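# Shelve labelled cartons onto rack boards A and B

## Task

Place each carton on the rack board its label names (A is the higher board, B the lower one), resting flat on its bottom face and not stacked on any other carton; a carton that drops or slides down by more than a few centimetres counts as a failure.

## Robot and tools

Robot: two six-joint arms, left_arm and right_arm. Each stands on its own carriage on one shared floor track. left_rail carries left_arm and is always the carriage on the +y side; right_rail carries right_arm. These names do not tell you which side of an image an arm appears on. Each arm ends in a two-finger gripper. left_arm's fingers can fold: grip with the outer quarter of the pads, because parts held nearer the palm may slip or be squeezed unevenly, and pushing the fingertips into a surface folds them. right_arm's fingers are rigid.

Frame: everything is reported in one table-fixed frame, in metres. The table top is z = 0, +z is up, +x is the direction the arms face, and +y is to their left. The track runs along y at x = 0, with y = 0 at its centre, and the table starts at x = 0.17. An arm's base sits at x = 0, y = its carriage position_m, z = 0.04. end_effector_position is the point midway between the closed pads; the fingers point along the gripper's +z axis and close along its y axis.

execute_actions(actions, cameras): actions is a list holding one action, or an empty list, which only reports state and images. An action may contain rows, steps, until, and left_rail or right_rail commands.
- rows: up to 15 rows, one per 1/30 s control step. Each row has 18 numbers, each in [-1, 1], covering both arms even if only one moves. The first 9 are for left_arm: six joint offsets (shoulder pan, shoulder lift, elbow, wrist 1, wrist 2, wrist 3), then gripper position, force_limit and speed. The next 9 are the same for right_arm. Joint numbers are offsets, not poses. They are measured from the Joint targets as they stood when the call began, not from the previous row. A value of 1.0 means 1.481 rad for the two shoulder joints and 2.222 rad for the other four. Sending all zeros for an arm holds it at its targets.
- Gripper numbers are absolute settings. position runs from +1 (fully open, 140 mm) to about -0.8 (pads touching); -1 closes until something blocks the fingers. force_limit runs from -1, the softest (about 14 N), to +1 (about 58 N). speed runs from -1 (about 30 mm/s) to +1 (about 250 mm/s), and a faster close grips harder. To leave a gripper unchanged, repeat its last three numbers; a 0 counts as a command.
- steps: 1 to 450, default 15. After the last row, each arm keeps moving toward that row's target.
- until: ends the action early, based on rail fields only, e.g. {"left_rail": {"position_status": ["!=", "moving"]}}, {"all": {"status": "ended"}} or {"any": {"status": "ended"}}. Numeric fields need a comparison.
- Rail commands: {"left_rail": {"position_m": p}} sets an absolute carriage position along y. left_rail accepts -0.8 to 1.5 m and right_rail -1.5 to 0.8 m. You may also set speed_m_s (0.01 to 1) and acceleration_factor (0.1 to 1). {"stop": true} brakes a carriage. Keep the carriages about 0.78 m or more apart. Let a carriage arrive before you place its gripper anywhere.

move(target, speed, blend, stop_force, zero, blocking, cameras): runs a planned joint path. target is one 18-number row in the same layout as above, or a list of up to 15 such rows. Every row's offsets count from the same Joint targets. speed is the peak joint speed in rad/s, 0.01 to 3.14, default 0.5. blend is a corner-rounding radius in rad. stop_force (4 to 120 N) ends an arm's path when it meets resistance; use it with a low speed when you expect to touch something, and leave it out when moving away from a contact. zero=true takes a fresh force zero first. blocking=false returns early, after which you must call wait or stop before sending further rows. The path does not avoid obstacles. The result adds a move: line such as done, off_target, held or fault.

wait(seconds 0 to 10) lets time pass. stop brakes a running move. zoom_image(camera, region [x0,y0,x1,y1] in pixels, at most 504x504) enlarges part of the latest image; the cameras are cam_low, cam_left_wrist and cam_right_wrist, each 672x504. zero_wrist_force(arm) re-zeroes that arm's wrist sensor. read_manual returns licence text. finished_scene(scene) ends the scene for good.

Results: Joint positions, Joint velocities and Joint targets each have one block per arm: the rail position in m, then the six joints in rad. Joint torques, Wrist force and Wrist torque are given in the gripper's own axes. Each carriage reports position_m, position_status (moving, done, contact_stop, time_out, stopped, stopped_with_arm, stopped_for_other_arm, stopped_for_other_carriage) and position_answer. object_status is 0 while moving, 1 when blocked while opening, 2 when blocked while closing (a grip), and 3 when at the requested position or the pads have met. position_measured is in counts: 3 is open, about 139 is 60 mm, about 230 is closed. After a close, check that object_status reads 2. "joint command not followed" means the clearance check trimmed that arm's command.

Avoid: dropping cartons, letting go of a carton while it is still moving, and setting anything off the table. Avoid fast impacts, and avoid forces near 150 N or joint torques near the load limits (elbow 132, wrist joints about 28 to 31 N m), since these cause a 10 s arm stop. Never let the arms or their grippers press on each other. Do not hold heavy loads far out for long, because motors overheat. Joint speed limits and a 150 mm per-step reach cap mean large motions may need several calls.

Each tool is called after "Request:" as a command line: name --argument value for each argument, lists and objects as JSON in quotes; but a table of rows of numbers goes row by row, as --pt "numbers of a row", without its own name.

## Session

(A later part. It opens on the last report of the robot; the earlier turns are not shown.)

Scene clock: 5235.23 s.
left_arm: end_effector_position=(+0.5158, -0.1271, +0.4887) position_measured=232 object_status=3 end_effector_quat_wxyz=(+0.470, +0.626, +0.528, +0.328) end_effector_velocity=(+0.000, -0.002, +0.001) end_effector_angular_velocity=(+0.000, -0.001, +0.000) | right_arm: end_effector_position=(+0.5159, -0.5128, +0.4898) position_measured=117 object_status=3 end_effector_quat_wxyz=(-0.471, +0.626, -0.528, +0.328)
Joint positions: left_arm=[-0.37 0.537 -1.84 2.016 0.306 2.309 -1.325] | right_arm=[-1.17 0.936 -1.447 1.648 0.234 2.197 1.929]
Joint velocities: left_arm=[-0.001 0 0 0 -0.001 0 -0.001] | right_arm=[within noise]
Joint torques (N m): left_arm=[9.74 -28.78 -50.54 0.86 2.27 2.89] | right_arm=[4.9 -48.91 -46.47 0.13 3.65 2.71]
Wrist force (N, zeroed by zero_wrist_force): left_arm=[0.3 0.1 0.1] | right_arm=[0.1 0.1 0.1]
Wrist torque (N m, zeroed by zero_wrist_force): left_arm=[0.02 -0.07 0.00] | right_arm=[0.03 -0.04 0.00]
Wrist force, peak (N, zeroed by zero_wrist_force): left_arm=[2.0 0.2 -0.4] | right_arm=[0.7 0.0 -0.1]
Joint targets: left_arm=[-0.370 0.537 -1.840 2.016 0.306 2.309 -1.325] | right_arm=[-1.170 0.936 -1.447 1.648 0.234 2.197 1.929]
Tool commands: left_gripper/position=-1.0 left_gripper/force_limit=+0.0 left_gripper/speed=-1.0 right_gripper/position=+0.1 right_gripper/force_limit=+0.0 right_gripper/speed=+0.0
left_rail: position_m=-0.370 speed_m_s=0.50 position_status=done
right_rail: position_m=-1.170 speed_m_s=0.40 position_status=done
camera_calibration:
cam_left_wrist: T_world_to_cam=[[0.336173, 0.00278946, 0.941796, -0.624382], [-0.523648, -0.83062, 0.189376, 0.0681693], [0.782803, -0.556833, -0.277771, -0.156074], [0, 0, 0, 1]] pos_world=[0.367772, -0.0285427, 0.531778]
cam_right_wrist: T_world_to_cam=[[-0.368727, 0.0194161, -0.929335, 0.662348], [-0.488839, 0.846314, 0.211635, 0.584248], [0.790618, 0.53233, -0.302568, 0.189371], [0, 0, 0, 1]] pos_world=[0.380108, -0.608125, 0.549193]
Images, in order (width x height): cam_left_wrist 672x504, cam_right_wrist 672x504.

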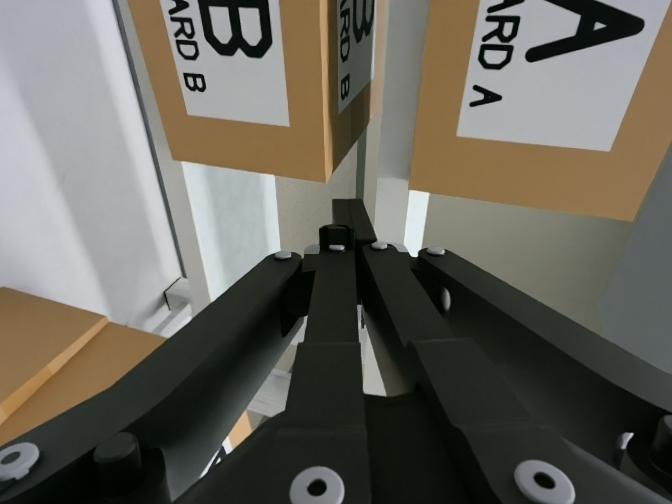

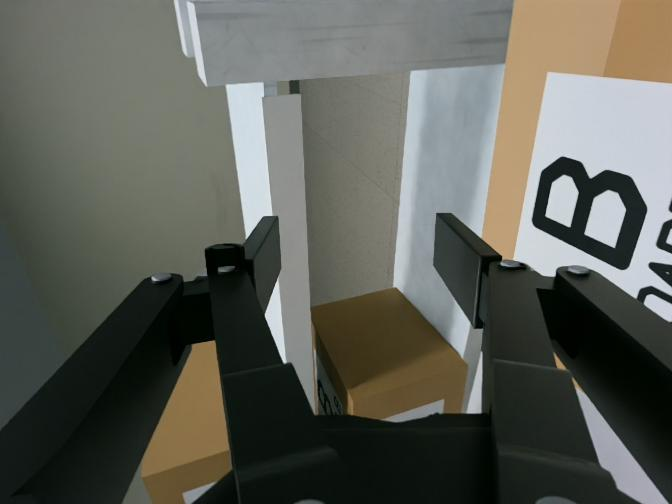

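Request:
zoom_image --camera "cam_left_wrist" --region '[0, 264, 280, 504]'

Scaled by 1.800.

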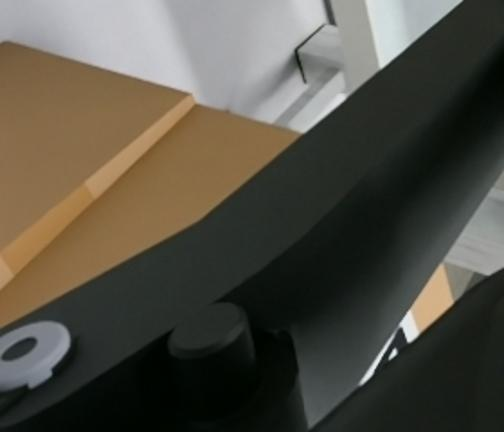

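Request:
zoom_image --camera "cam_right_wrist" --region '[432, 0, 672, 280]'

Scaled by 1.800.

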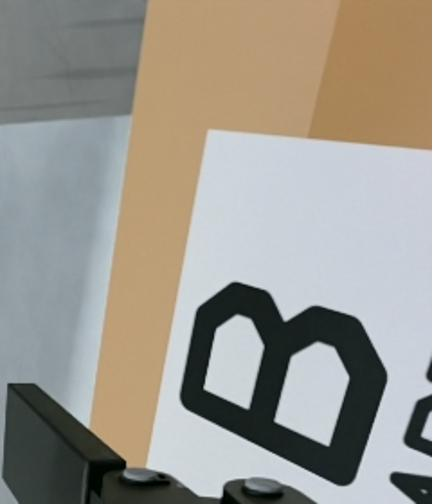

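Request:
execute_actions --actions '[{"right_rail": {"position_m": -1.30}, "steps": 150, "until": {"right_rail": {"position_status": ["!=", "moving"]}}}]' --cameras '[]'

Request:
execute_actions --actions '[{"left_rail": {"position_m": -0.50}, "steps": 150, "until": {"left_rail": {"position_status": ["!=", "moving"]}}}]' --cameras '[]'

Request:
move --pt "-0.078790 -0.063100 0.059302 -0.036847 -0.046879 -0.029811 -1 0 -1 -0.035814 -0.027112 0.053980 -0.042284 -0.021407 -0.012044 0.1 0 0" --pt "-0.078790 0.050444 0.173754 -0.226978 -0.046879 -0.029811 -1 0 -1 -0.035814 0.068953 0.145392 -0.197725 -0.021407 -0.012044 0.1 0 0" --speed 0.25 --blend 0.02 --cameras '["cam_left_wrist", "cam_right_wrist"]'

Scene clock: 5447.37 s.
left_arm: end_effector_position=(+0.5158, -0.1272, +0.4887) position_measured=232 object_status=3 end_effector_quat_wxyz=(+0.470, +0.626, +0.528, +0.328) | right_arm: end_effector_position=(+0.5159, -0.6427, +0.4898) position_measured=117 object_status=3 end_effector_quat_wxyz=(-0.471, +0.626, -0.528, +0.328) end_effector_velocity=(-0.001, -0.001, +0.002) end_effector_angular_velocity=(+0.002, -0.001, +0.001)
Joint positions: left_arm=[-0.37 0.537 -1.84 2.016 0.306 2.309 -1.325] | right_arm=[-1.3 0.936 -1.447 1.648 0.234 2.197 1.929]
Joint velocities: left_arm=[within noise] | right_arm=[-0.001 0.001 -0.002 0 0 0 0]
Joint torques (N m): left_arm=[7.09 -43.45 -57.16 1.3 1.57 2.9] | right_arm=[-1.17 -67.03 -45.2 1.86 3.13 2.67]
Wrist force (N, zeroed by zero_wrist_force): left_arm=[-0.1 0.2 0.1] | right_arm=[0.3 0.2 -0.1]
Wrist torque (N m, zeroed by zero_wrist_force): left_arm=[0.04 0.02 0.00] | right_arm=[0.04 -0.06 0.00]
Wrist force, peak (N, zeroed by zero_wrist_force): left_arm=[-0.1 0.2 0.6] | right_arm=[1.6 0.3 -0.2]
Joint targets: left_arm=[-0.370 0.537 -1.840 2.016 0.306 2.309 -1.325] | right_arm=[-1.300 0.936 -1.447 1.648 0.234 2.197 1.929]
Tool commands: left_gripper/position=-1.0 left_gripper/force_limit=+0.0 left_gripper/speed=-1.0 right_gripper/position=+0.1 right_gripper/force_limit=+0.0 right_gripper/speed=+0.0
left_rail: position_m=-0.370 speed_m_s=0.50 position_status=done
right_rail: position_m=-1.300 speed_m_s=0.40 position_status=done
No camera images: "cameras" was empty.

Scene clock: 5448.53 s.
left_arm: end_effector_position=(+0.5158, -0.2571, +0.4888) position_measured=232 object_status=3 end_effector_quat_wxyz=(+0.470, +0.626, +0.528, +0.328) end_effector_velocity=(-0.001, -0.001, -0.001) end_effector_angular_velocity=(-0.001, +0.002, +0.001) | right_arm: end_effector_position=(+0.5159, -0.6428, +0.4898) position_measured=117 object_status=3 end_effector_quat_wxyz=(-0.471, +0.626, -0.528, +0.328)
Joint positions: left_arm=[-0.5 0.537 -1.84 2.016 0.306 2.309 -1.325] | right_arm=[-1.3 0.936 -1.447 1.648 0.234 2.197 1.929]
Joint velocities: left_arm=[-0.001 0.001 0 0.001 0.002 0 0] | right_arm=[within noise]
Joint torques (N m): left_arm=[8.2 -33.89 -59.5 1.49 1.56 2.36] | right_arm=[-2.95 -67.95 -43.69 1.8 3.05 2.68]
Wrist force (N, zeroed by zero_wrist_force): left_arm=[0.0 0.2 0.0] | right_arm=[0.4 -0.1 0.1]
Wrist torque (N m, zeroed by zero_wrist_force): left_arm=[0.04 0.00 0.00] | right_arm=[-0.03 -0.09 -0.01]
Wrist force, peak (N, zeroed by zero_wrist_force): left_arm=[-1.5 0.3 0.7] | right_arm=[0.5 0.3 -0.1]
Joint targets: left_arm=[-0.500 0.537 -1.840 2.016 0.306 2.309 -1.325] | right_arm=[-1.300 0.936 -1.447 1.648 0.234 2.197 1.929]
Tool commands: left_gripper/position=-1.0 left_gripper/force_limit=+0.0 left_gripper/speed=-1.0 right_gripper/position=+0.1 right_gripper/force_limit=+0.0 right_gripper/speed=+0.0
left_rail: position_m=-0.500 speed_m_s=0.50 position_status=done
right_rail: position_m=-1.300 speed_m_s=0.40 position_status=done
No camera images: "cameras" was empty.

Scene clock: 5451.30 s.
left_arm: end_effector_position=(+0.5033, -0.3055, +0.2575) position_measured=232 object_status=3 end_effector_quat_wxyz=(+0.471, +0.627, +0.527, +0.328) | right_arm: end_effector_position=(+0.5247, -0.6809, +0.2573) position_measured=117 object_status=3 end_effector_quat_wxyz=(-0.470, +0.626, -0.528, +0.328)
Joint positions: left_arm=[-0.5 0.42 -1.766 2.401 -0.198 2.205 -1.391] | right_arm=[-1.3 0.883 -1.345 1.971 -0.205 2.15 1.902]
Joint velocities: within noise
Joint torques (N m): left_arm=[-14.7 -1.92 -28.68 -2.55 -1.39 -2.46] | right_arm=[-14.69 -51.91 -26.33 -4.34 -2.23 -2.26]
Wrist force (N, zeroed by zero_wrist_force): left_arm=[0.0 -0.4 0.1] | right_arm=[1.1 0.0 0.2]
Wrist torque (N m, zeroed by zero_wrist_force): left_arm=[-0.11 0.02 0.00] | right_arm=[0.04 -0.16 0.05]
Wrist force, peak (N, zeroed by zero_wrist_force): left_arm=[1.0 1.2 -0.7] | right_arm=[1.4 -1.0 -0.4]
Joint targets: left_arm=[-0.500 0.420 -1.766 2.402 -0.198 2.205 -1.391] | right_arm=[-1.300 0.883 -1.345 1.971 -0.205 2.150 1.902]
left_rail: position_m=-0.500 speed_m_s=0.50 position_status=done
right_rail: position_m=-1.300 speed_m_s=0.40 position_status=done
move: done
camera_calibration:
cam_left_wrist: T_world_to_cam=[[0.334991, 0.00172463, 0.94222, -0.401676], [-0.52448, -0.83041, 0.18799, -0.0418982], [0.782753, -0.557151, -0.277275, -0.310045], [0, 0, 0, 1]] pos_world=[0.355271, -0.206842, 0.300376]
cam_right_wrist: T_world_to_cam=[[-0.369107, 0.0186492, -0.9292, 0.452346], [-0.488232, 0.846838, 0.210937, 0.780263], [0.790815, 0.531524, -0.303469, 0.201191], [0, 0, 0, 1]] pos_world=[0.388809, -0.77613, 0.316788]
Images, in order (width x height): cam_left_wrist 672x504, cam_right_wrist 672x504.

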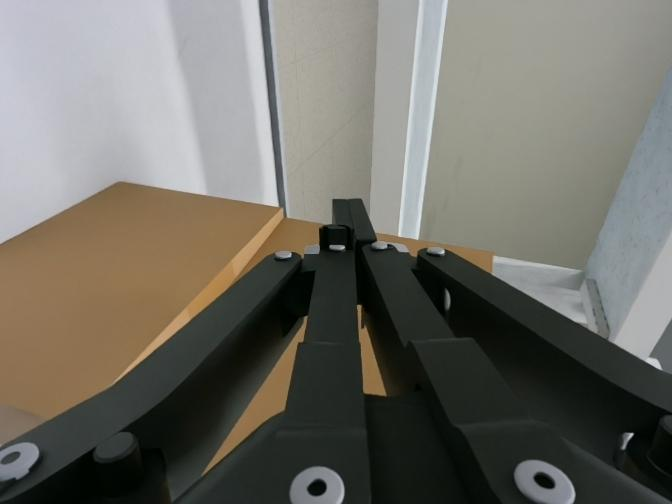

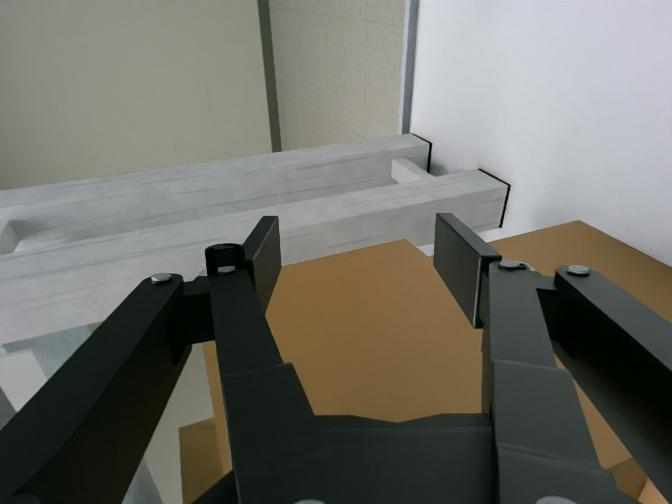

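Request:
zoom_image --camera "cam_left_wrist" --region '[0, 160, 504, 504]'

Request:
zoom_image --camera "cam_right_wrist" --region '[160, 120, 664, 504]'

Scaled by 1.000.

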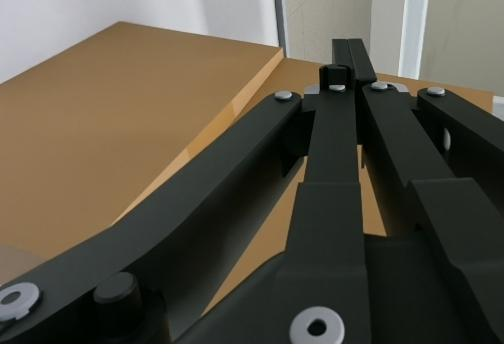

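Scaled by 1.000.

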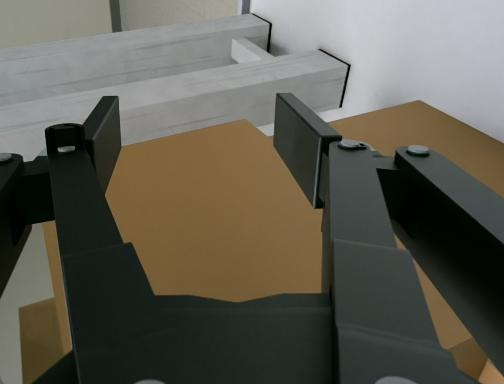

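Request:
zoom_image --camera "cam_left_wrist" --region '[90, 170, 330, 350]'

Request:
zoom_image --camera "cam_right_wrist" --region '[370, 190, 650, 400]'

Scaled by 2.100.

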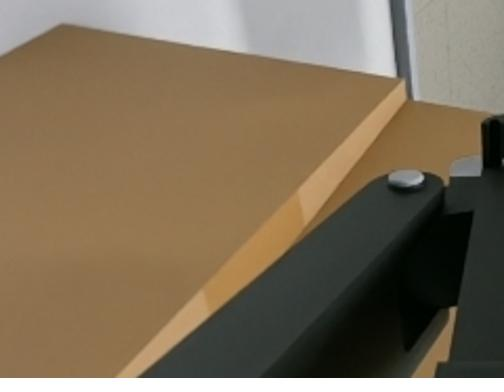

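Scaled by 1.800.

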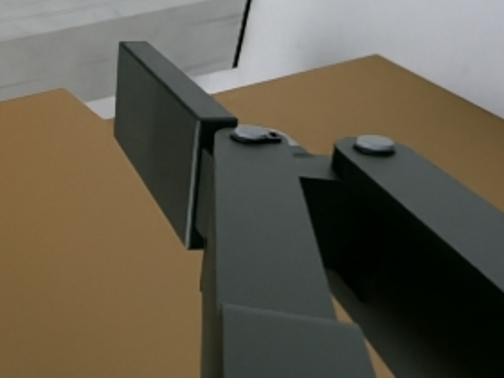

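Request:
move --target '[-0.016714,-0.022751,0.010871,0.000815,-0.010086,-0.005870,-1,0,-1,-0.002965,0.008302,-0.007229,0.001168,-0.001804,-0.000964,0.1,0,0]' --speed 0.05 --cameras '[]'

Request:
zero_wrist_force --arm "left_arm"

Request:
zero_wrist_force --arm "right_arm"

Request:
move --target '[-0.177724,-0.092808,0.035617,0.001388,-0.109106,-0.052475,-1,0,-1,0.051877,0.060421,-0.053911,0.023731,0.031418,0.017613,0.1,0,0]' --speed 0.058 --stop_force 7 --cameras '[]'

Scene clock: 5630.83 s.
left_arm: end_effector_position=(+0.4953, -0.3166, +0.2572) position_measured=232 object_status=3 end_effector_quat_wxyz=(+0.471, +0.627, +0.527, +0.328) | right_arm: end_effector_position=(+0.5325, -0.6752, +0.2572) position_measured=117 object_status=3 end_effector_quat_wxyz=(-0.470, +0.626, -0.528, +0.328)
Joint positions: left_arm=[-0.5 0.395 -1.799 2.426 -0.196 2.183 -1.404] | right_arm=[-1.3 0.878 -1.333 1.955 -0.203 2.146 1.9]
Joint velocities: within noise
Joint torques (N m): left_arm=[-17.34 -41.24 -28.63 1.85 -1.03 -3.06] | right_arm=[-14.13 -49.98 -42.53 2.19 -2.19 -2.6]
Wrist force (N, zeroed by zero_wrist_force): left_arm=[-0.2 0.0 0.2] | right_arm=[0.8 -0.2 0.1]
Wrist torque (N m, zeroed by zero_wrist_force): left_arm=[-0.02 0.05 0.01] | right_arm=[-0.02 -0.10 0.04]
Wrist force, peak (N, zeroed by zero_wrist_force): left_arm=[-0.6 -0.1 0.3] | right_arm=[1.5 -0.2 0.1]
Joint targets: left_arm=[-0.500 0.395 -1.799 2.426 -0.196 2.182 -1.404] | right_arm=[-1.300 0.878 -1.333 1.955 -0.203 2.146 1.900]
left_rail: position_m=-0.500 speed_m_s=0.50 position_status=done
right_rail: position_m=-1.300 speed_m_s=0.40 position_status=done
move: done
No camera images: "cameras" was empty.

Wrist force sensor zeroed.

Wrist force sensor zeroed.

Scene clock: 5635.13 s.
left_arm: end_effector_position=(+0.5017, -0.3567, +0.2572) position_measured=232 object_status=3 end_effector_quat_wxyz=(+0.469, +0.628, +0.528, +0.328) | right_arm: end_effector_position=(+0.5284, -0.6314, +0.2575) position_measured=117 object_status=3 end_effector_quat_wxyz=(-0.470, +0.626, -0.528, +0.328)
Joint positions: left_arm=[-0.5 0.238 -1.881 2.473 -0.195 2.038 -1.474] | right_arm=[-1.3 0.931 -1.272 1.874 -0.167 2.193 1.927]
Joint velocities: within noise
Joint torques (N m): left_arm=[8.6 7.84 -51.5 -1.27 4.43 1.5] | right_arm=[-12.52 -77.96 -27.12 -2 -3.38 -0.84]
Wrist force (N, zeroed by zero_wrist_force): left_arm=[3.9 -0.4 -2.2] | right_arm=[3.7 -2.6 0.4]
Wrist torque (N m, zeroed by zero_wrist_force): left_arm=[-0.01 0.13 -0.01] | right_arm=[-0.02 0.06 -0.12]
Wrist force, peak (N, zeroed by zero_wrist_force): left_arm=[9.1 0.2 -3.3] | right_arm=[9.3 -7.0 -3.0]
Joint targets: left_arm=[-0.500 0.238 -1.881 2.473 -0.195 2.038 -1.474] | right_arm=[-1.300 0.931 -1.272 1.874 -0.167 2.193 1.927]
left_rail: position_m=-0.500 speed_m_s=0.50 position_status=done
right_rail: position_m=-1.300 speed_m_s=0.40 position_status=done
move: contact (left_arm, right_arm); left_arm: the shoulder pan is farthest, 0.106 rad from its target; right_arm: the elbow is farthest, 0.039 rad from its target
No camera images: "cameras" was empty.

Request:
move --target '[-0.022289,-0.011271,0.004260,0.000381,-0.013722,-0.006374,-1,0,-1,0.006175,0.007429,-0.006712,0.003002,0.003733,0.002132,0.1,0,0]' --speed 0.02 --stop_force 50 --cameras '["cam_left_wrist", "cam_right_wrist"]'

Scene clock: 5666.53 s.
left_arm: end_effector_position=(+0.5022, -0.3614, +0.2571) position_measured=232 object_status=3 end_effector_quat_wxyz=(+0.469, +0.628, +0.528, +0.328) | right_arm: end_effector_position=(+0.5279, -0.6266, +0.2575) position_measured=117 object_status=3 end_effector_quat_wxyz=(-0.470, +0.626, -0.528, +0.328)
Joint positions: left_arm=[-0.5 0.219 -1.891 2.479 -0.194 2.019 -1.482] | right_arm=[-1.3 0.936 -1.266 1.865 -0.163 2.198 1.93]
Joint velocities: within noise
Joint torques (N m): left_arm=[-16.78 10.9 -47.83 -0.42 28.06 1.87] | right_arm=[12.76 -61.28 -35.68 -11.44 -25.71 0.14]
Wrist force (N, zeroed by zero_wrist_force): left_arm=[50.9 -2.0 -16.2] | right_arm=[47.9 -19.3 -17.1]
Wrist torque (N m, zeroed by zero_wrist_force): left_arm=[0.04 1.75 0.00] | right_arm=[-0.23 0.87 -0.63]
Wrist force, peak (N, zeroed by zero_wrist_force): left_arm=[54.4 -1.5 -18.0] | right_arm=[52.5 -19.3 -19.1]
Joint targets: left_arm=[-0.500 0.219 -1.891 2.479 -0.194 2.019 -1.482] | right_arm=[-1.300 0.936 -1.266 1.865 -0.163 2.198 1.930]
left_rail: position_m=-0.500 speed_m_s=0.50 position_status=done
right_rail: position_m=-1.300 speed_m_s=0.40 position_status=done
move: contact (left_arm, right_arm); left_arm: the shoulder pan is farthest, 0.014 rad from its target
camera_calibration:
cam_left_wrist: T_world_to_cam=[[0.338362, -0.00059488, 0.941016, -0.403059], [-0.524152, -0.830627, 0.187945, -0.0891602], [0.781521, -0.556829, -0.281365, -0.338598], [0, 0, 0, 1]] pos_world=[0.354268, -0.26284, 0.300772]
cam_right_wrist: T_world_to_cam=[[-0.369512, 0.0186571, -0.929039, 0.452905], [-0.487879, 0.847012, 0.211056, 0.735729], [0.790845, 0.531246, -0.303879, 0.169808], [0, 0, 0, 1]] pos_world=[0.392009, -0.721831, 0.317087]
Images, in order (width x height): cam_left_wrist 672x504, cam_right_wrist 672x504.

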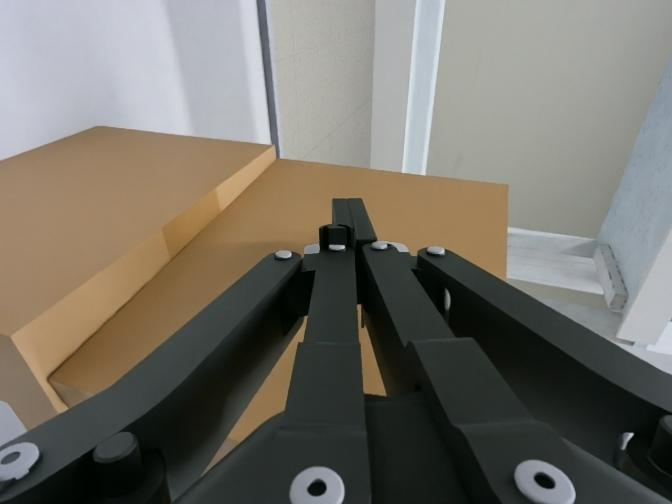

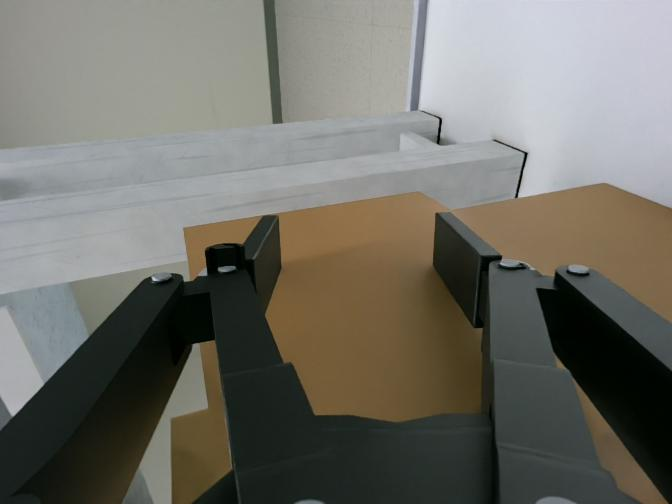

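Request:
zoom_image --camera "cam_left_wrist" --region '[20, 110, 300, 420]'

Request:
zoom_image --camera "cam_right_wrist" --region '[390, 130, 650, 300]'

Scaled by 1.626.

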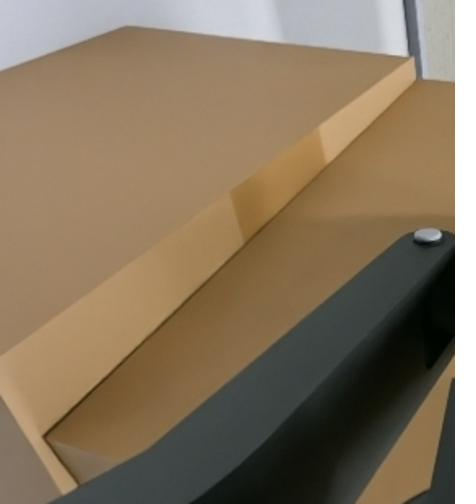

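Scaled by 1.938.

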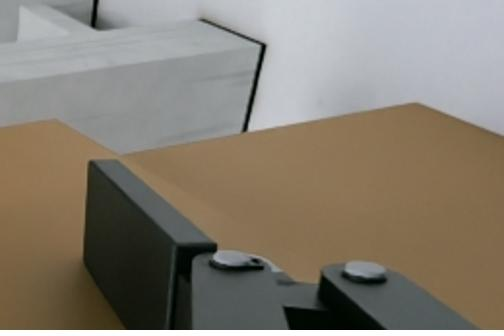

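Request:
move --pt "0.028344 0.014299 -0.005323 -0.000760 0.017478 0.007955 -1 0 -1 -0.007490 -0.009354 0.008498 -0.003792 -0.004525 -0.002605 0.1 0 0" --pt "0.030681 0.000964 -0.003810 0.006899 0.018920 0.008611 -1 0 -1 -0.000052 -0.015414 0.010460 -0.000197 -0.000032 -0.000018 0.1 0 0" --speed 0.03 --cameras '["cam_left_wrist", "cam_right_wrist"]'

Scene clock: 5804.03 s.
left_arm: end_effector_position=(+0.4941, -0.3523, +0.2613) position_measured=232 object_status=3 end_effector_quat_wxyz=(+0.469, +0.628, +0.528, +0.328) | right_arm: end_effector_position=(+0.5200, -0.6375, +0.2613) position_measured=117 object_status=3 end_effector_quat_wxyz=(-0.470, +0.626, -0.528, +0.328)
Joint positions: left_arm=[-0.5 0.264 -1.89 2.47 -0.179 2.061 -1.463] | right_arm=[-1.3 0.936 -1.288 1.888 -0.163 2.198 1.929]
Joint velocities: within noise
Joint torques (N m): left_arm=[11.08 -32.01 -30.21 2.22 2.54 3.02] | right_arm=[15.94 -76.99 -28.59 2.5 2.69 2.62]
Wrist force (N, zeroed by zero_wrist_force): left_arm=[-0.3 -0.2 -0.2] | right_arm=[3.8 -2.5 2.0]
Wrist torque (N m, zeroed by zero_wrist_force): left_arm=[-0.04 0.05 0.00] | right_arm=[-0.54 0.04 -0.18]
Wrist force, peak (N, zeroed by zero_wrist_force): left_arm=[51.1 -2.8 -16.1] | right_arm=[49.0 -19.6 -17.7]
Joint targets: left_arm=[-0.500 0.264 -1.890 2.470 -0.179 2.062 -1.463] | right_arm=[-1.300 0.936 -1.288 1.888 -0.163 2.198 1.929]
left_rail: position_m=-0.500 speed_m_s=0.50 position_status=done
right_rail: position_m=-1.300 speed_m_s=0.40 position_status=done
move: done
camera_calibration:
cam_left_wrist: T_world_to_cam=[[0.337921, -0.000160559, 0.941175, -0.403957], [-0.524125, -0.830622, 0.188041, -0.0866551], [0.78173, -0.556836, -0.280769, -0.326303], [0, 0, 0, 1]] pos_world=[0.346169, -0.25374, 0.304873]
cam_right_wrist: T_world_to_cam=[[-0.369496, 0.0186248, -0.929046, 0.453822], [-0.487959, 0.846968, 0.211048, 0.740334], [0.790803, 0.531318, -0.303863, 0.183016], [0, 0, 0, 1]] pos_world=[0.384209, -0.732731, 0.320987]
Images, in order (width x height): cam_left_wrist 672x504, cam_right_wrist 672x504.

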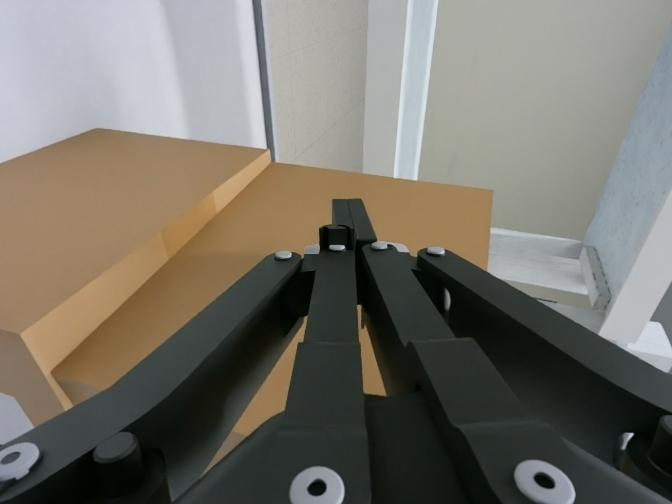

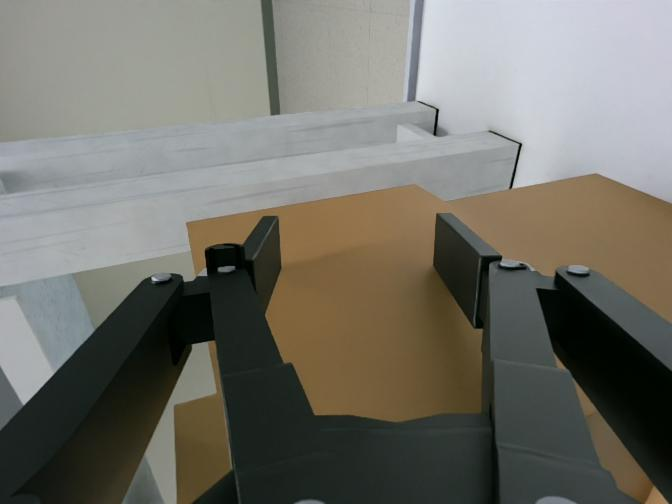

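Request:
zoom_image --camera "cam_left_wrist" --region '[20, 110, 300, 420]'

Request:
zoom_image --camera "cam_right_wrist" --region '[380, 120, 640, 290]'

Scaled by 1.626.

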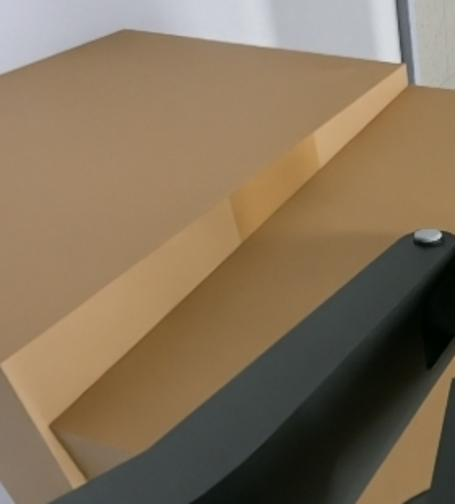

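Scaled by 1.938.

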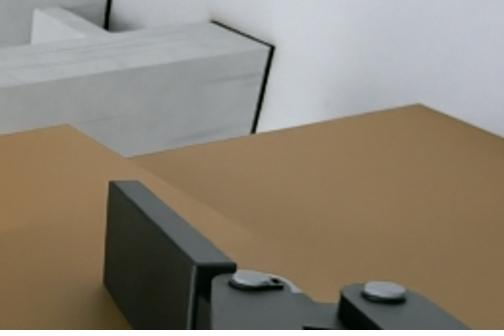

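Request:
move --target '[0.004263,-0.011277,0.004543,0.003563,0.002619,0.001250,-1,0,-1,0.007650,-0.003386,0.003240,0.000577,0.004622,0.002660,0.1,0,0]' --speed 0.03 --cameras '[]'

Request:
zero_wrist_force --arm "left_arm"

Request:
zero_wrist_force --arm "right_arm"

Request:
move --target '[-0.033438,-0.017945,0.006688,0.000648,-0.020542,-0.009804,-1,0,-1,0.009136,0.011377,-0.010126,0.004408,0.005519,0.003177,0.1,0,0]' --speed 0.03 --stop_force 7 --cameras '[]'

Scene clock: 5923.67 s.
left_arm: end_effector_position=(+0.4852, -0.3532, +0.2613) position_measured=232 object_status=3 end_effector_quat_wxyz=(+0.469, +0.628, +0.528, +0.328) | right_arm: end_effector_position=(+0.5110, -0.6384, +0.2614) position_measured=117 object_status=3 end_effector_quat_wxyz=(-0.470, +0.626, -0.528, +0.328)
Joint positions: left_arm=[-0.5 0.27 -1.906 2.48 -0.171 2.067 -1.46] | right_arm=[-1.3 0.947 -1.293 1.895 -0.162 2.209 1.935]
Joint velocities: within noise
Joint torques (N m): left_arm=[12.46 -31.12 -31.02 2.05 3 3.07] | right_arm=[9.96 -79.23 -26.03 2.28 3.77 3.01]
Wrist force (N, zeroed by zero_wrist_force): left_arm=[-0.1 -0.1 0.0] | right_arm=[1.5 -2.9 1.1]
Wrist torque (N m, zeroed by zero_wrist_force): left_arm=[-0.01 0.02 -0.01] | right_arm=[-0.53 -0.03 -0.08]
Wrist force, peak (N, zeroed by zero_wrist_force): left_arm=[-0.5 -0.5 0.0] | right_arm=[4.2 -2.5 2.0]
Joint targets: left_arm=[-0.500 0.270 -1.906 2.480 -0.171 2.067 -1.460] | right_arm=[-1.300 0.947 -1.293 1.895 -0.162 2.209 1.935]
left_rail: position_m=-0.500 speed_m_s=0.50 position_status=done
right_rail: position_m=-1.300 speed_m_s=0.40 position_status=done
move: done
No camera images: "cameras" was empty.

Wrist force sensor zeroed.

Wrist force sensor zeroed.

Scene clock: 5925.93 s.
left_arm: end_effector_position=(+0.4855, -0.3582, +0.2612) position_measured=232 object_status=3 end_effector_quat_wxyz=(+0.469, +0.628, +0.528, +0.328) | right_arm: end_effector_position=(+0.5101, -0.6305, +0.2613) position_measured=117 object_status=3 end_effector_quat_wxyz=(-0.470, +0.626, -0.528, +0.328)
Joint positions: left_arm=[-0.5 0.249 -1.918 2.487 -0.17 2.047 -1.47] | right_arm=[-1.3 0.956 -1.282 1.88 -0.155 2.217 1.94]
Joint velocities: within noise
Joint torques (N m): left_arm=[10.72 12 -51.16 -0.74 4.42 1.76] | right_arm=[-11.74 -81.57 -32.12 -6.23 -3.92 -0.32]
Wrist force (N, zeroed by zero_wrist_force): left_arm=[4.0 1.1 -2.7] | right_arm=[5.2 3.8 -2.1]
Wrist torque (N m, zeroed by zero_wrist_force): left_arm=[-0.06 0.19 -0.02] | right_arm=[-0.08 0.10 -0.24]
Wrist force, peak (N, zeroed by zero_wrist_force): left_arm=[8.2 1.1 -3.8] | right_arm=[8.8 4.5 -3.3]
Joint targets: left_arm=[-0.500 0.249 -1.918 2.487 -0.170 2.047 -1.470] | right_arm=[-1.300 0.956 -1.282 1.880 -0.155 2.217 1.940]
left_rail: position_m=-0.500 speed_m_s=0.50 position_status=done
right_rail: position_m=-1.300 speed_m_s=0.40 position_status=done
move: contact (left_arm, right_arm); left_arm: the shoulder pan is farthest, 0.028 rad from its target
No camera images: "cameras" was empty.

Request:
move --target '[-0.020665,-0.010971,0.003876,0.000702,-0.012713,-0.005964,-1,0,-1,0.005240,0.005625,-0.006533,0.003913,0.003156,0.001874,0.1,0,0]' --speed 0.02 --stop_force 52 --cameras '[]'

Scene clock: 5956.03 s.
left_arm: end_effector_position=(+0.4859, -0.3622, +0.2612) position_measured=232 object_status=3 end_effector_quat_wxyz=(+0.469, +0.628, +0.528, +0.328) | right_arm: end_effector_position=(+0.5096, -0.6264, +0.2623) position_measured=117 object_status=3 end_effector_quat_wxyz=(-0.470, +0.626, -0.528, +0.328)
Joint positions: left_arm=[-0.5 0.231 -1.928 2.492 -0.169 2.031 -1.477] | right_arm=[-1.3 0.961 -1.277 1.871 -0.15 2.221 1.943]
Joint velocities: within noise
Joint torques (N m): left_arm=[-15.46 14.16 -43.37 0.68 28.67 1.67] | right_arm=[16.28 -87.55 -55.83 -20.54 -24.55 -0.23]
Wrist force (N, zeroed by zero_wrist_force): left_arm=[52.1 3.5 -18.6] | right_arm=[54.3 9.6 -7.2]
Wrist torque (N m, zeroed by zero_wrist_force): left_arm=[-0.12 1.87 -0.08] | right_arm=[-0.08 1.11 -0.59]
Wrist force, peak (N, zeroed by zero_wrist_force): left_arm=[56.0 2.3 -20.1] | right_arm=[58.8 10.5 -8.1]
Joint targets: left_arm=[-0.500 0.231 -1.928 2.492 -0.169 2.031 -1.477] | right_arm=[-1.300 0.961 -1.277 1.871 -0.150 2.221 1.943]
left_rail: position_m=-0.500 speed_m_s=0.50 position_status=done
right_rail: position_m=-1.300 speed_m_s=0.40 position_status=done
move: contact (left_arm, right_arm); left_arm: the shoulder pan is farthest, 0.013 rad from its target
No camera images: "cameras" was empty.

Request:
move --target '[0,-0.011030,-0.006443,0.013794,0,0,-1,0,-1,0,-0.006462,-0.003586,0.007893,0,0,0.1,0,0]' --speed 0.04 --cameras '[]'

Scene clock: 5972.30 s.
left_arm: end_effector_position=(+0.4857, -0.3622, +0.2725) position_measured=232 object_status=3 end_effector_quat_wxyz=(+0.469, +0.628, +0.528, +0.328) | right_arm: end_effector_position=(+0.5096, -0.6263, +0.2722) position_measured=117 object_status=3 end_effector_quat_wxyz=(-0.470, +0.626, -0.528, +0.328)
Joint positions: left_arm=[-0.5 0.231 -1.944 2.478 -0.139 2.031 -1.477] | right_arm=[-1.3 0.961 -1.286 1.863 -0.132 2.221 1.943]
Joint velocities: within noise
Joint torques (N m): left_arm=[-19.02 -34.9 -54.66 2.1 27.19 1.78] | right_arm=[25.28 -90.74 -71.84 -6.65 -24.5 -0.25]
Wrist force (N, zeroed by zero_wrist_force): left_arm=[54.7 -8.7 -13.5] | right_arm=[56.1 10.5 -7.0]
Wrist torque (N m, zeroed by zero_wrist_force): left_arm=[0.22 2.02 0.08] | right_arm=[-0.43 1.10 -0.45]
Wrist force, peak (N, zeroed by zero_wrist_force): left_arm=[55.7 -5.0 -12.8] | right_arm=[58.1 9.7 -8.1]
Joint targets: left_arm=[-0.500 0.231 -1.944 2.477 -0.139 2.031 -1.477] | right_arm=[-1.300 0.961 -1.286 1.863 -0.132 2.221 1.943]
left_rail: position_m=-0.500 speed_m_s=0.50 position_status=done
right_rail: position_m=-1.300 speed_m_s=0.40 position_status=done
move: done
No camera images: "cameras" was empty.

Request:
move --pt "0.056713 0.016768 -0.044875 0.041766 0.034808 0.016807 -1 0 -1 0.025187 -0.005054 -0.034689 0.043801 0.015116 0.009291 0.1 0 0" --pt "0.148019 0.049121 -0.094778 0.087470 0.090175 0.047480 -1 0 -1 0.047540 0.015450 -0.090860 0.091880 0.028442 0.017962 0.1 0 0" --speed 0.1 --blend 0.02 --cameras '[]'

Scene clock: 6130.50 s.
left_arm: end_effector_position=(+0.4976, -0.2982, +0.3604) position_measured=232 object_status=3 end_effector_quat_wxyz=(+0.469, +0.627, +0.528, +0.328) | right_arm: end_effector_position=(+0.4975, -0.5635, +0.3598) position_measured=117 object_status=3 end_effector_quat_wxyz=(-0.470, +0.626, -0.528, +0.328)
Joint positions: left_arm=[-0.5 0.45 -1.871 2.267 0.056 2.231 -1.372] | right_arm=[-1.3 1.032 -1.264 1.662 0.072 2.284 1.983]
Joint velocities: within noise
Joint torques (N m): left_arm=[-16.63 -8.64 -57.43 5.84 30.15 2.25] | right_arm=[41.16 -61.16 -67.56 -4.87 -6.51 1.83]
Wrist force (N, zeroed by zero_wrist_force): left_arm=[52.7 -12.7 -8.0] | right_arm=[52.0 5.5 -10.6]
Wrist torque (N m, zeroed by zero_wrist_force): left_arm=[0.33 1.99 0.18] | right_arm=[-0.07 0.96 1.03]
Wrist force, peak (N, zeroed by zero_wrist_force): left_arm=[60.7 -12.7 -12.7] | right_arm=[61.2 6.2 -10.1]
Joint targets: left_arm=[-0.500 0.450 -1.871 2.267 0.056 2.231 -1.372] | right_arm=[-1.300 1.032 -1.264 1.661 0.072 2.285 1.983]
left_rail: position_m=-0.500 speed_m_s=0.50 position_status=done
right_rail: position_m=-1.300 speed_m_s=0.40 position_status=done
move: done
No camera images: "cameras" was empty.

Request:
move --pt "0.026932 0.075709 -0.035553 -0.008526 0.016116 0.010152 -1 0 -1 -0.015271 0.045804 -0.042718 0.008329 -0.009095 -0.005968 0.1 0 0" --pt "0.046726 0.144183 -0.072974 -0.011617 0.027888 0.018009 -1 0 -1 -0.028487 0.092947 -0.089009 0.020033 -0.016999 -0.010980 0.1 0 0" --speed 0.1 --blend 0.01 --cameras '["cam_left_wrist","cam_right_wrist"]'

Scene clock: 6432.37 s.
left_arm: end_effector_position=(+0.5759, -0.2295, +0.3602) position_measured=232 object_status=3 end_effector_quat_wxyz=(+0.469, +0.627, +0.528, +0.328) | right_arm: end_effector_position=(+0.5756, -0.4948, +0.3601) position_measured=117 object_status=3 end_effector_quat_wxyz=(-0.470, +0.626, -0.528, +0.328)
Joint positions: left_arm=[-0.5 0.519 -1.658 2.105 0.03 2.293 -1.332] | right_arm=[-1.3 0.989 -1.126 1.464 0.116 2.247 1.958]
Joint velocities: within noise
Joint torques (N m): left_arm=[-18.13 -27.94 -52.67 0.22 29.36 2.58] | right_arm=[13.65 -78.09 -68.29 -4.98 -22.2 -3.24]
Wrist force (N, zeroed by zero_wrist_force): left_arm=[50.5 -11.0 -7.8] | right_arm=[49.4 6.6 -10.4]
Wrist torque (N m, zeroed by zero_wrist_force): left_arm=[0.37 1.82 0.15] | right_arm=[-0.01 0.95 0.77]
Wrist force, peak (N, zeroed by zero_wrist_force): left_arm=[57.4 -13.5 -8.5] | right_arm=[56.7 5.8 -11.9]
Joint targets: left_arm=[-0.500 0.519 -1.658 2.105 0.030 2.293 -1.332] | right_arm=[-1.300 0.989 -1.126 1.464 0.117 2.247 1.958]
left_rail: position_m=-0.500 speed_m_s=0.50 position_status=done
right_rail: position_m=-1.300 speed_m_s=0.40 position_status=done
move: done
camera_calibration:
cam_left_wrist: T_world_to_cam=[[0.337664, 0.000561897, 0.941267, -0.524368], [-0.523983, -0.830616, 0.188466, 0.0393559], [0.781936, -0.556846, -0.280175, -0.294381], [0, 0, 0, 1]] pos_world=[0.427869, -0.130941, 0.403674]
cam_right_wrist: T_world_to_cam=[[-0.36942, 0.0183902, -0.929081, 0.563245], [-0.487858, 0.847101, 0.210749, 0.625848], [0.790901, 0.531114, -0.303964, 0.093045], [0, 0, 0, 1]] pos_world=[0.439809, -0.589932, 0.419686]
Images, in order (width x height): cam_left_wrist 672x504, cam_right_wrist 672x504.

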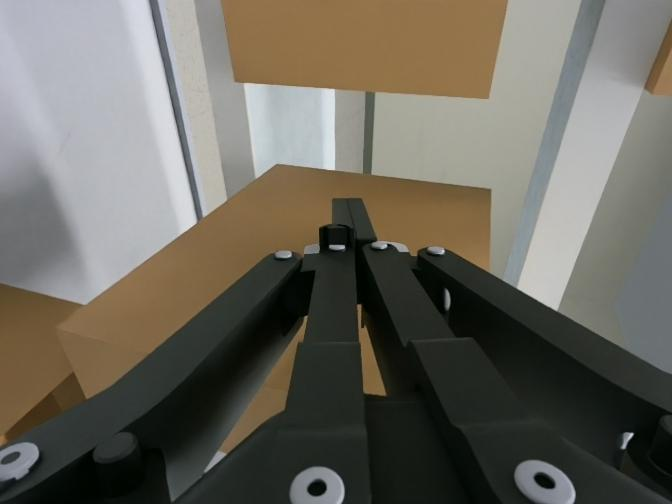

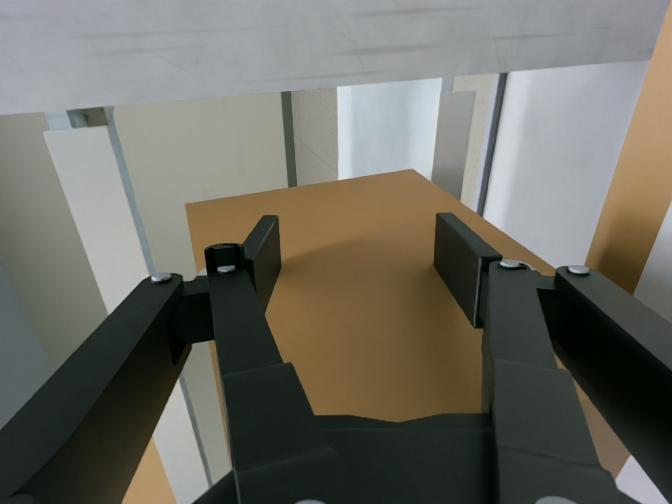

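Request:
move --pt "-0.035896 0.034047 -0.021967 -0.009747 -0.021397 -0.013999 -1 0 -1 -0.034689 0.016855 -0.017580 -0.001245 -0.020871 -0.012515 0.1 0 0" --pt "-0.066075 0.070894 -0.046652 -0.016311 -0.039540 -0.024961 -1 0 -1 -0.067300 0.036792 -0.038679 0.000286 -0.040634 -0.023530 0.1 0 0" --speed 0.1 --blend 0.01 --cameras '["cam_left_wrist","cam_right_wrist"]'

Scene clock: 6575.10 s.
left_arm: end_effector_position=(+0.6708, -0.2295, +0.3598) position_measured=232 object_status=3 end_effector_quat_wxyz=(+0.469, +0.627, +0.528, +0.328) | right_arm: end_effector_position=(+0.6705, -0.4948, +0.3603) position_measured=117 object_status=3 end_effector_quat_wxyz=(-0.470, +0.626, -0.528, +0.328)
Joint positions: left_arm=[-0.5 0.422 -1.553 2.001 -0.006 2.205 -1.387] | right_arm=[-1.3 0.89 -1.071 1.378 0.117 2.157 1.906]
Joint velocities: within noise
Joint torques (N m): left_arm=[-51.49 -38.46 -54.76 -1.18 10.63 -3.18] | right_arm=[19.15 -84.61 -64.78 -4.65 -22.44 -3.05]
Wrist force (N, zeroed by zero_wrist_force): left_arm=[49.2 -12.0 -7.6] | right_arm=[49.0 5.8 -10.0]
Wrist torque (N m, zeroed by zero_wrist_force): left_arm=[0.33 1.85 0.17] | right_arm=[-0.09 0.89 0.79]
Wrist force, peak (N, zeroed by zero_wrist_force): left_arm=[51.2 -12.6 -9.5] | right_arm=[51.1 7.0 -11.4]
Joint targets: left_arm=[-0.500 0.422 -1.553 2.001 -0.006 2.205 -1.387] | right_arm=[-1.300 0.890 -1.071 1.378 0.117 2.156 1.906]
left_rail: position_m=-0.500 speed_m_s=0.50 position_status=done
right_rail: position_m=-1.300 speed_m_s=0.40 position_status=done
move: done
camera_calibration:
cam_left_wrist: T_world_to_cam=[[0.337711, 0.000300828, 0.94125, -0.556087], [-0.523951, -0.830684, 0.188254, 0.0892177], [0.781937, -0.556745, -0.280373, -0.368606], [0, 0, 0, 1]] pos_world=[0.522769, -0.130941, 0.403274]
cam_right_wrist: T_world_to_cam=[[-0.369555, 0.018453, -0.929026, 0.598668], [-0.487727, 0.847154, 0.210838, 0.672007], [0.790919, 0.531027, -0.30407, 0.0180635], [0, 0, 0, 1]] pos_world=[0.534709, -0.589933, 0.419986]
Images, in order (width x height): cam_left_wrist 672x504, cam_right_wrist 672x504.

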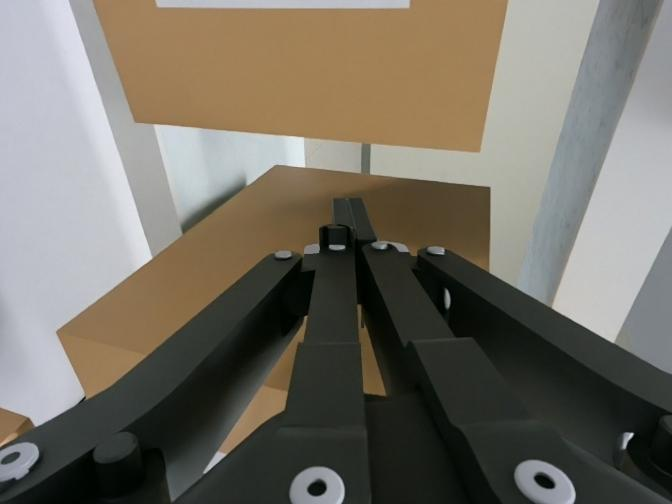

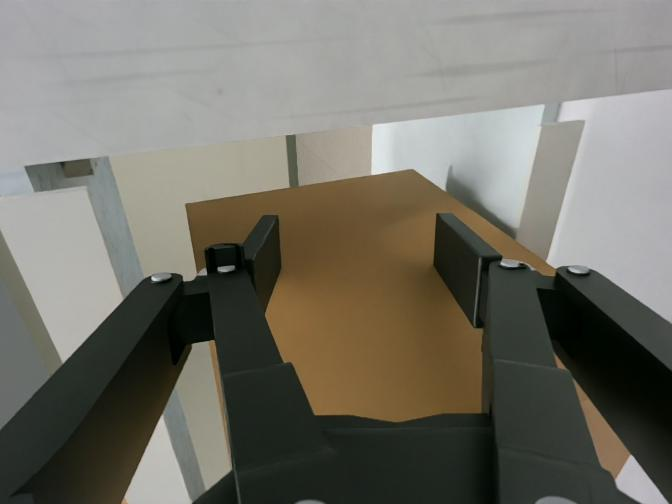

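Request:
move --target '[-0.029194,0.036005,-0.025825,-0.003959,-0.017665,-0.010003,-1,0,-1,-0.032203,0.020147,-0.021319,0.002413,-0.019630,-0.010266,0.1,0,0]' --speed 0.08 --cameras '["cam_left_wrist","cam_right_wrist"]'

Scene clock: 6602.97 s.
left_arm: end_effector_position=(+0.7182, -0.2325, +0.3597) position_measured=232 object_status=3 end_effector_quat_wxyz=(+0.469, +0.627, +0.528, +0.328) | right_arm: end_effector_position=(+0.7180, -0.4978, +0.3603) position_measured=117 object_status=3 end_effector_quat_wxyz=(-0.470, +0.626, -0.528, +0.328)
Joint positions: left_arm=[-0.5 0.378 -1.499 1.944 -0.015 2.166 -1.409] | right_arm=[-1.3 0.842 -1.042 1.33 0.123 2.113 1.883]
Joint velocities: within noise
Joint torques (N m): left_arm=[-51.84 -44.92 -55.4 -1.1 10.23 -3.56] | right_arm=[21.69 -87.33 -65 -4.66 -22.92 -3.42]
Wrist force (N, zeroed by zero_wrist_force): left_arm=[49.2 -12.2 -7.4] | right_arm=[48.9 5.6 -9.9]
Wrist torque (N m, zeroed by zero_wrist_force): left_arm=[0.33 1.82 0.17] | right_arm=[-0.06 0.94 0.83]
Wrist force, peak (N, zeroed by zero_wrist_force): left_arm=[49.7 -13.4 -7.7] | right_arm=[49.7 7.0 -9.6]
Joint targets: left_arm=[-0.500 0.378 -1.499 1.944 -0.015 2.166 -1.409] | right_arm=[-1.300 0.842 -1.042 1.330 0.123 2.113 1.883]
left_rail: position_m=-0.500 speed_m_s=0.50 position_status=done
right_rail: position_m=-1.300 speed_m_s=0.40 position_status=done
move: done
camera_calibration:
cam_left_wrist: T_world_to_cam=[[0.337784, 0.000247814, 0.941223, -0.572165], [-0.523937, -0.830694, 0.188248, 0.111606], [0.781916, -0.556729, -0.280466, -0.407367], [0, 0, 0, 1]] pos_world=[0.570269, -0.133941, 0.403274]
cam_right_wrist: T_world_to_cam=[[-0.369555, 0.018453, -0.929026, 0.616277], [-0.487727, 0.847154, 0.210838, 0.697715], [0.790919, 0.531027, -0.30407, -0.0179121], [0, 0, 0, 1]] pos_world=[0.582209, -0.592933, 0.419986]
Images, in order (width x height): cam_left_wrist 672x504, cam_right_wrist 672x504.

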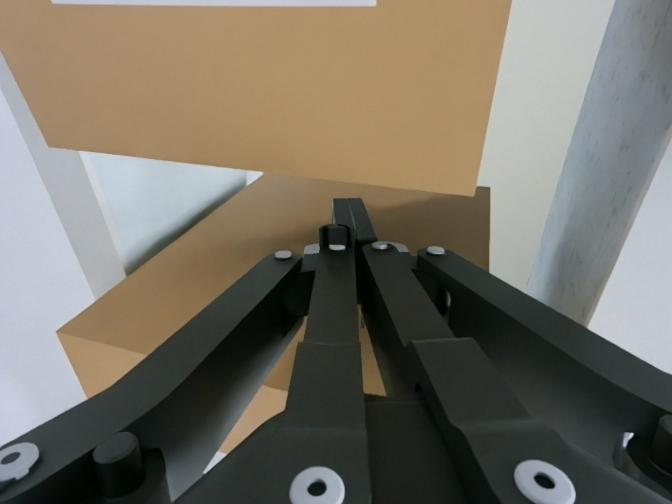

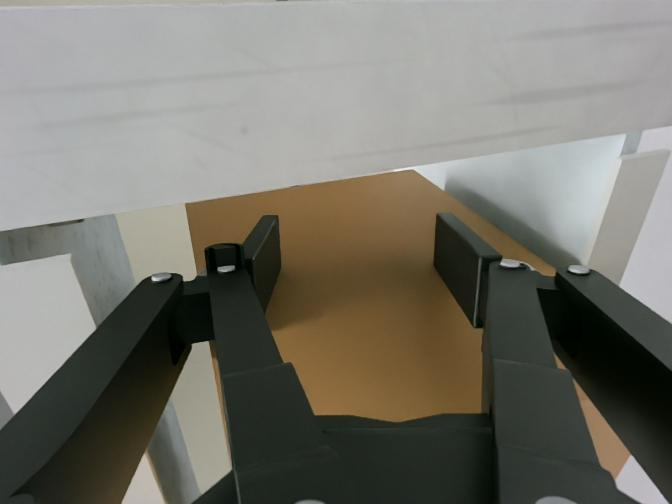

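Request:
move --target '[0,0.015110,0.013633,-0.023704,0,0,-1,0,-1,0,0.009652,0.012987,-0.019420,0,0,0.1,0,0]' --speed 0.02 --stop_force 8 --cameras '["cam_left_wrist"]'

Scene clock: 6626.27 s.
left_arm: end_effector_position=(+0.7186, -0.2325, +0.3421) position_measured=232 object_status=3 end_effector_quat_wxyz=(+0.469, +0.627, +0.528, +0.328) | right_arm: end_effector_position=(+0.7183, -0.4976, +0.3425) position_measured=117 object_status=3 end_effector_quat_wxyz=(-0.470, +0.626, -0.528, +0.328)
Joint positions: left_arm=[-0.5 0.378 -1.485 1.963 -0.048 2.166 -1.409] | right_arm=[-1.3 0.842 -1.032 1.349 0.095 2.113 1.883]
Joint velocities: within noise
Joint torques (N m): left_arm=[-50.35 -85.02 -50.83 4.11 13.72 -2.36] | right_arm=[25.31 -102.1 -60.18 -4.03 -22.46 -1.74]
Wrist force (N, zeroed by zero_wrist_force): left_arm=[47.6 -7.9 -8.7] | right_arm=[49.4 -0.9 -14.1]
Wrist torque (N m, zeroed by zero_wrist_force): left_arm=[0.26 1.78 0.11] | right_arm=[-0.39 0.85 1.06]
Wrist force, peak (N, zeroed by zero_wrist_force): left_arm=[51.4 -11.8 -8.0] | right_arm=[51.4 7.1 -10.2]
Joint targets: left_arm=[-0.500 0.378 -1.485 1.963 -0.048 2.166 -1.409] | right_arm=[-1.300 0.842 -1.032 1.349 0.095 2.113 1.883]
left_rail: position_m=-0.500 speed_m_s=0.50 position_status=done
right_rail: position_m=-1.300 speed_m_s=0.40 position_status=done
move: contact (left_arm, right_arm); left_arm: the wrist 1 is farthest, 0.019 rad from its target; right_arm: the wrist 1 is farthest, 0.015 rad from its target
camera_calibration:
cam_left_wrist: T_world_to_cam=[[0.337734, 0.000169678, 0.941241, -0.55563], [-0.523968, -0.830695, 0.188159, 0.1152], [0.781916, -0.556728, -0.280465, -0.412644], [0, 0, 0, 1]] pos_world=[0.570669, -0.13394, 0.385573]
Images, in order (width x height): cam_left_wrist 672x504.

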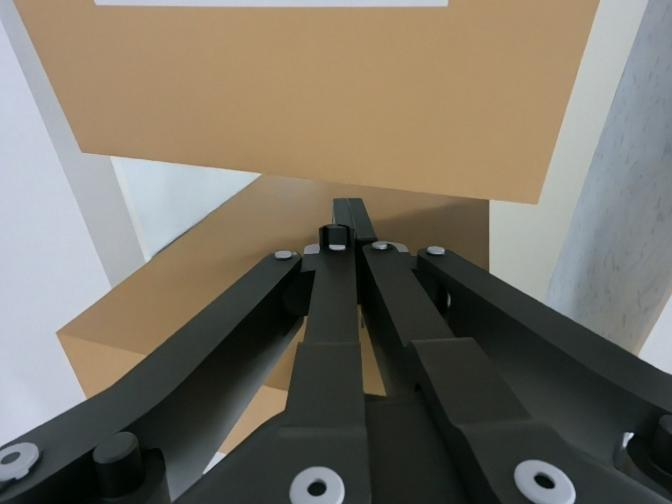

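Request:
zoom_image --camera "cam_left_wrist" --region '[20, 140, 300, 400]'

Scaled by 1.800.

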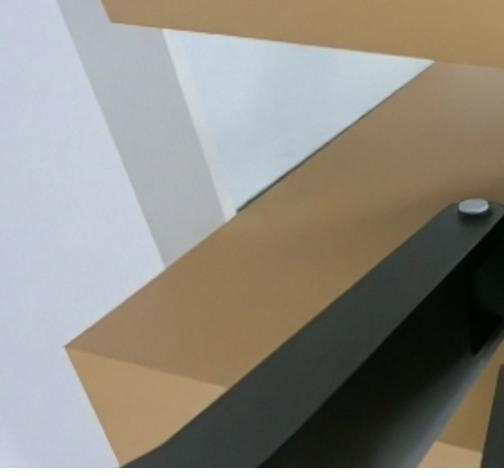

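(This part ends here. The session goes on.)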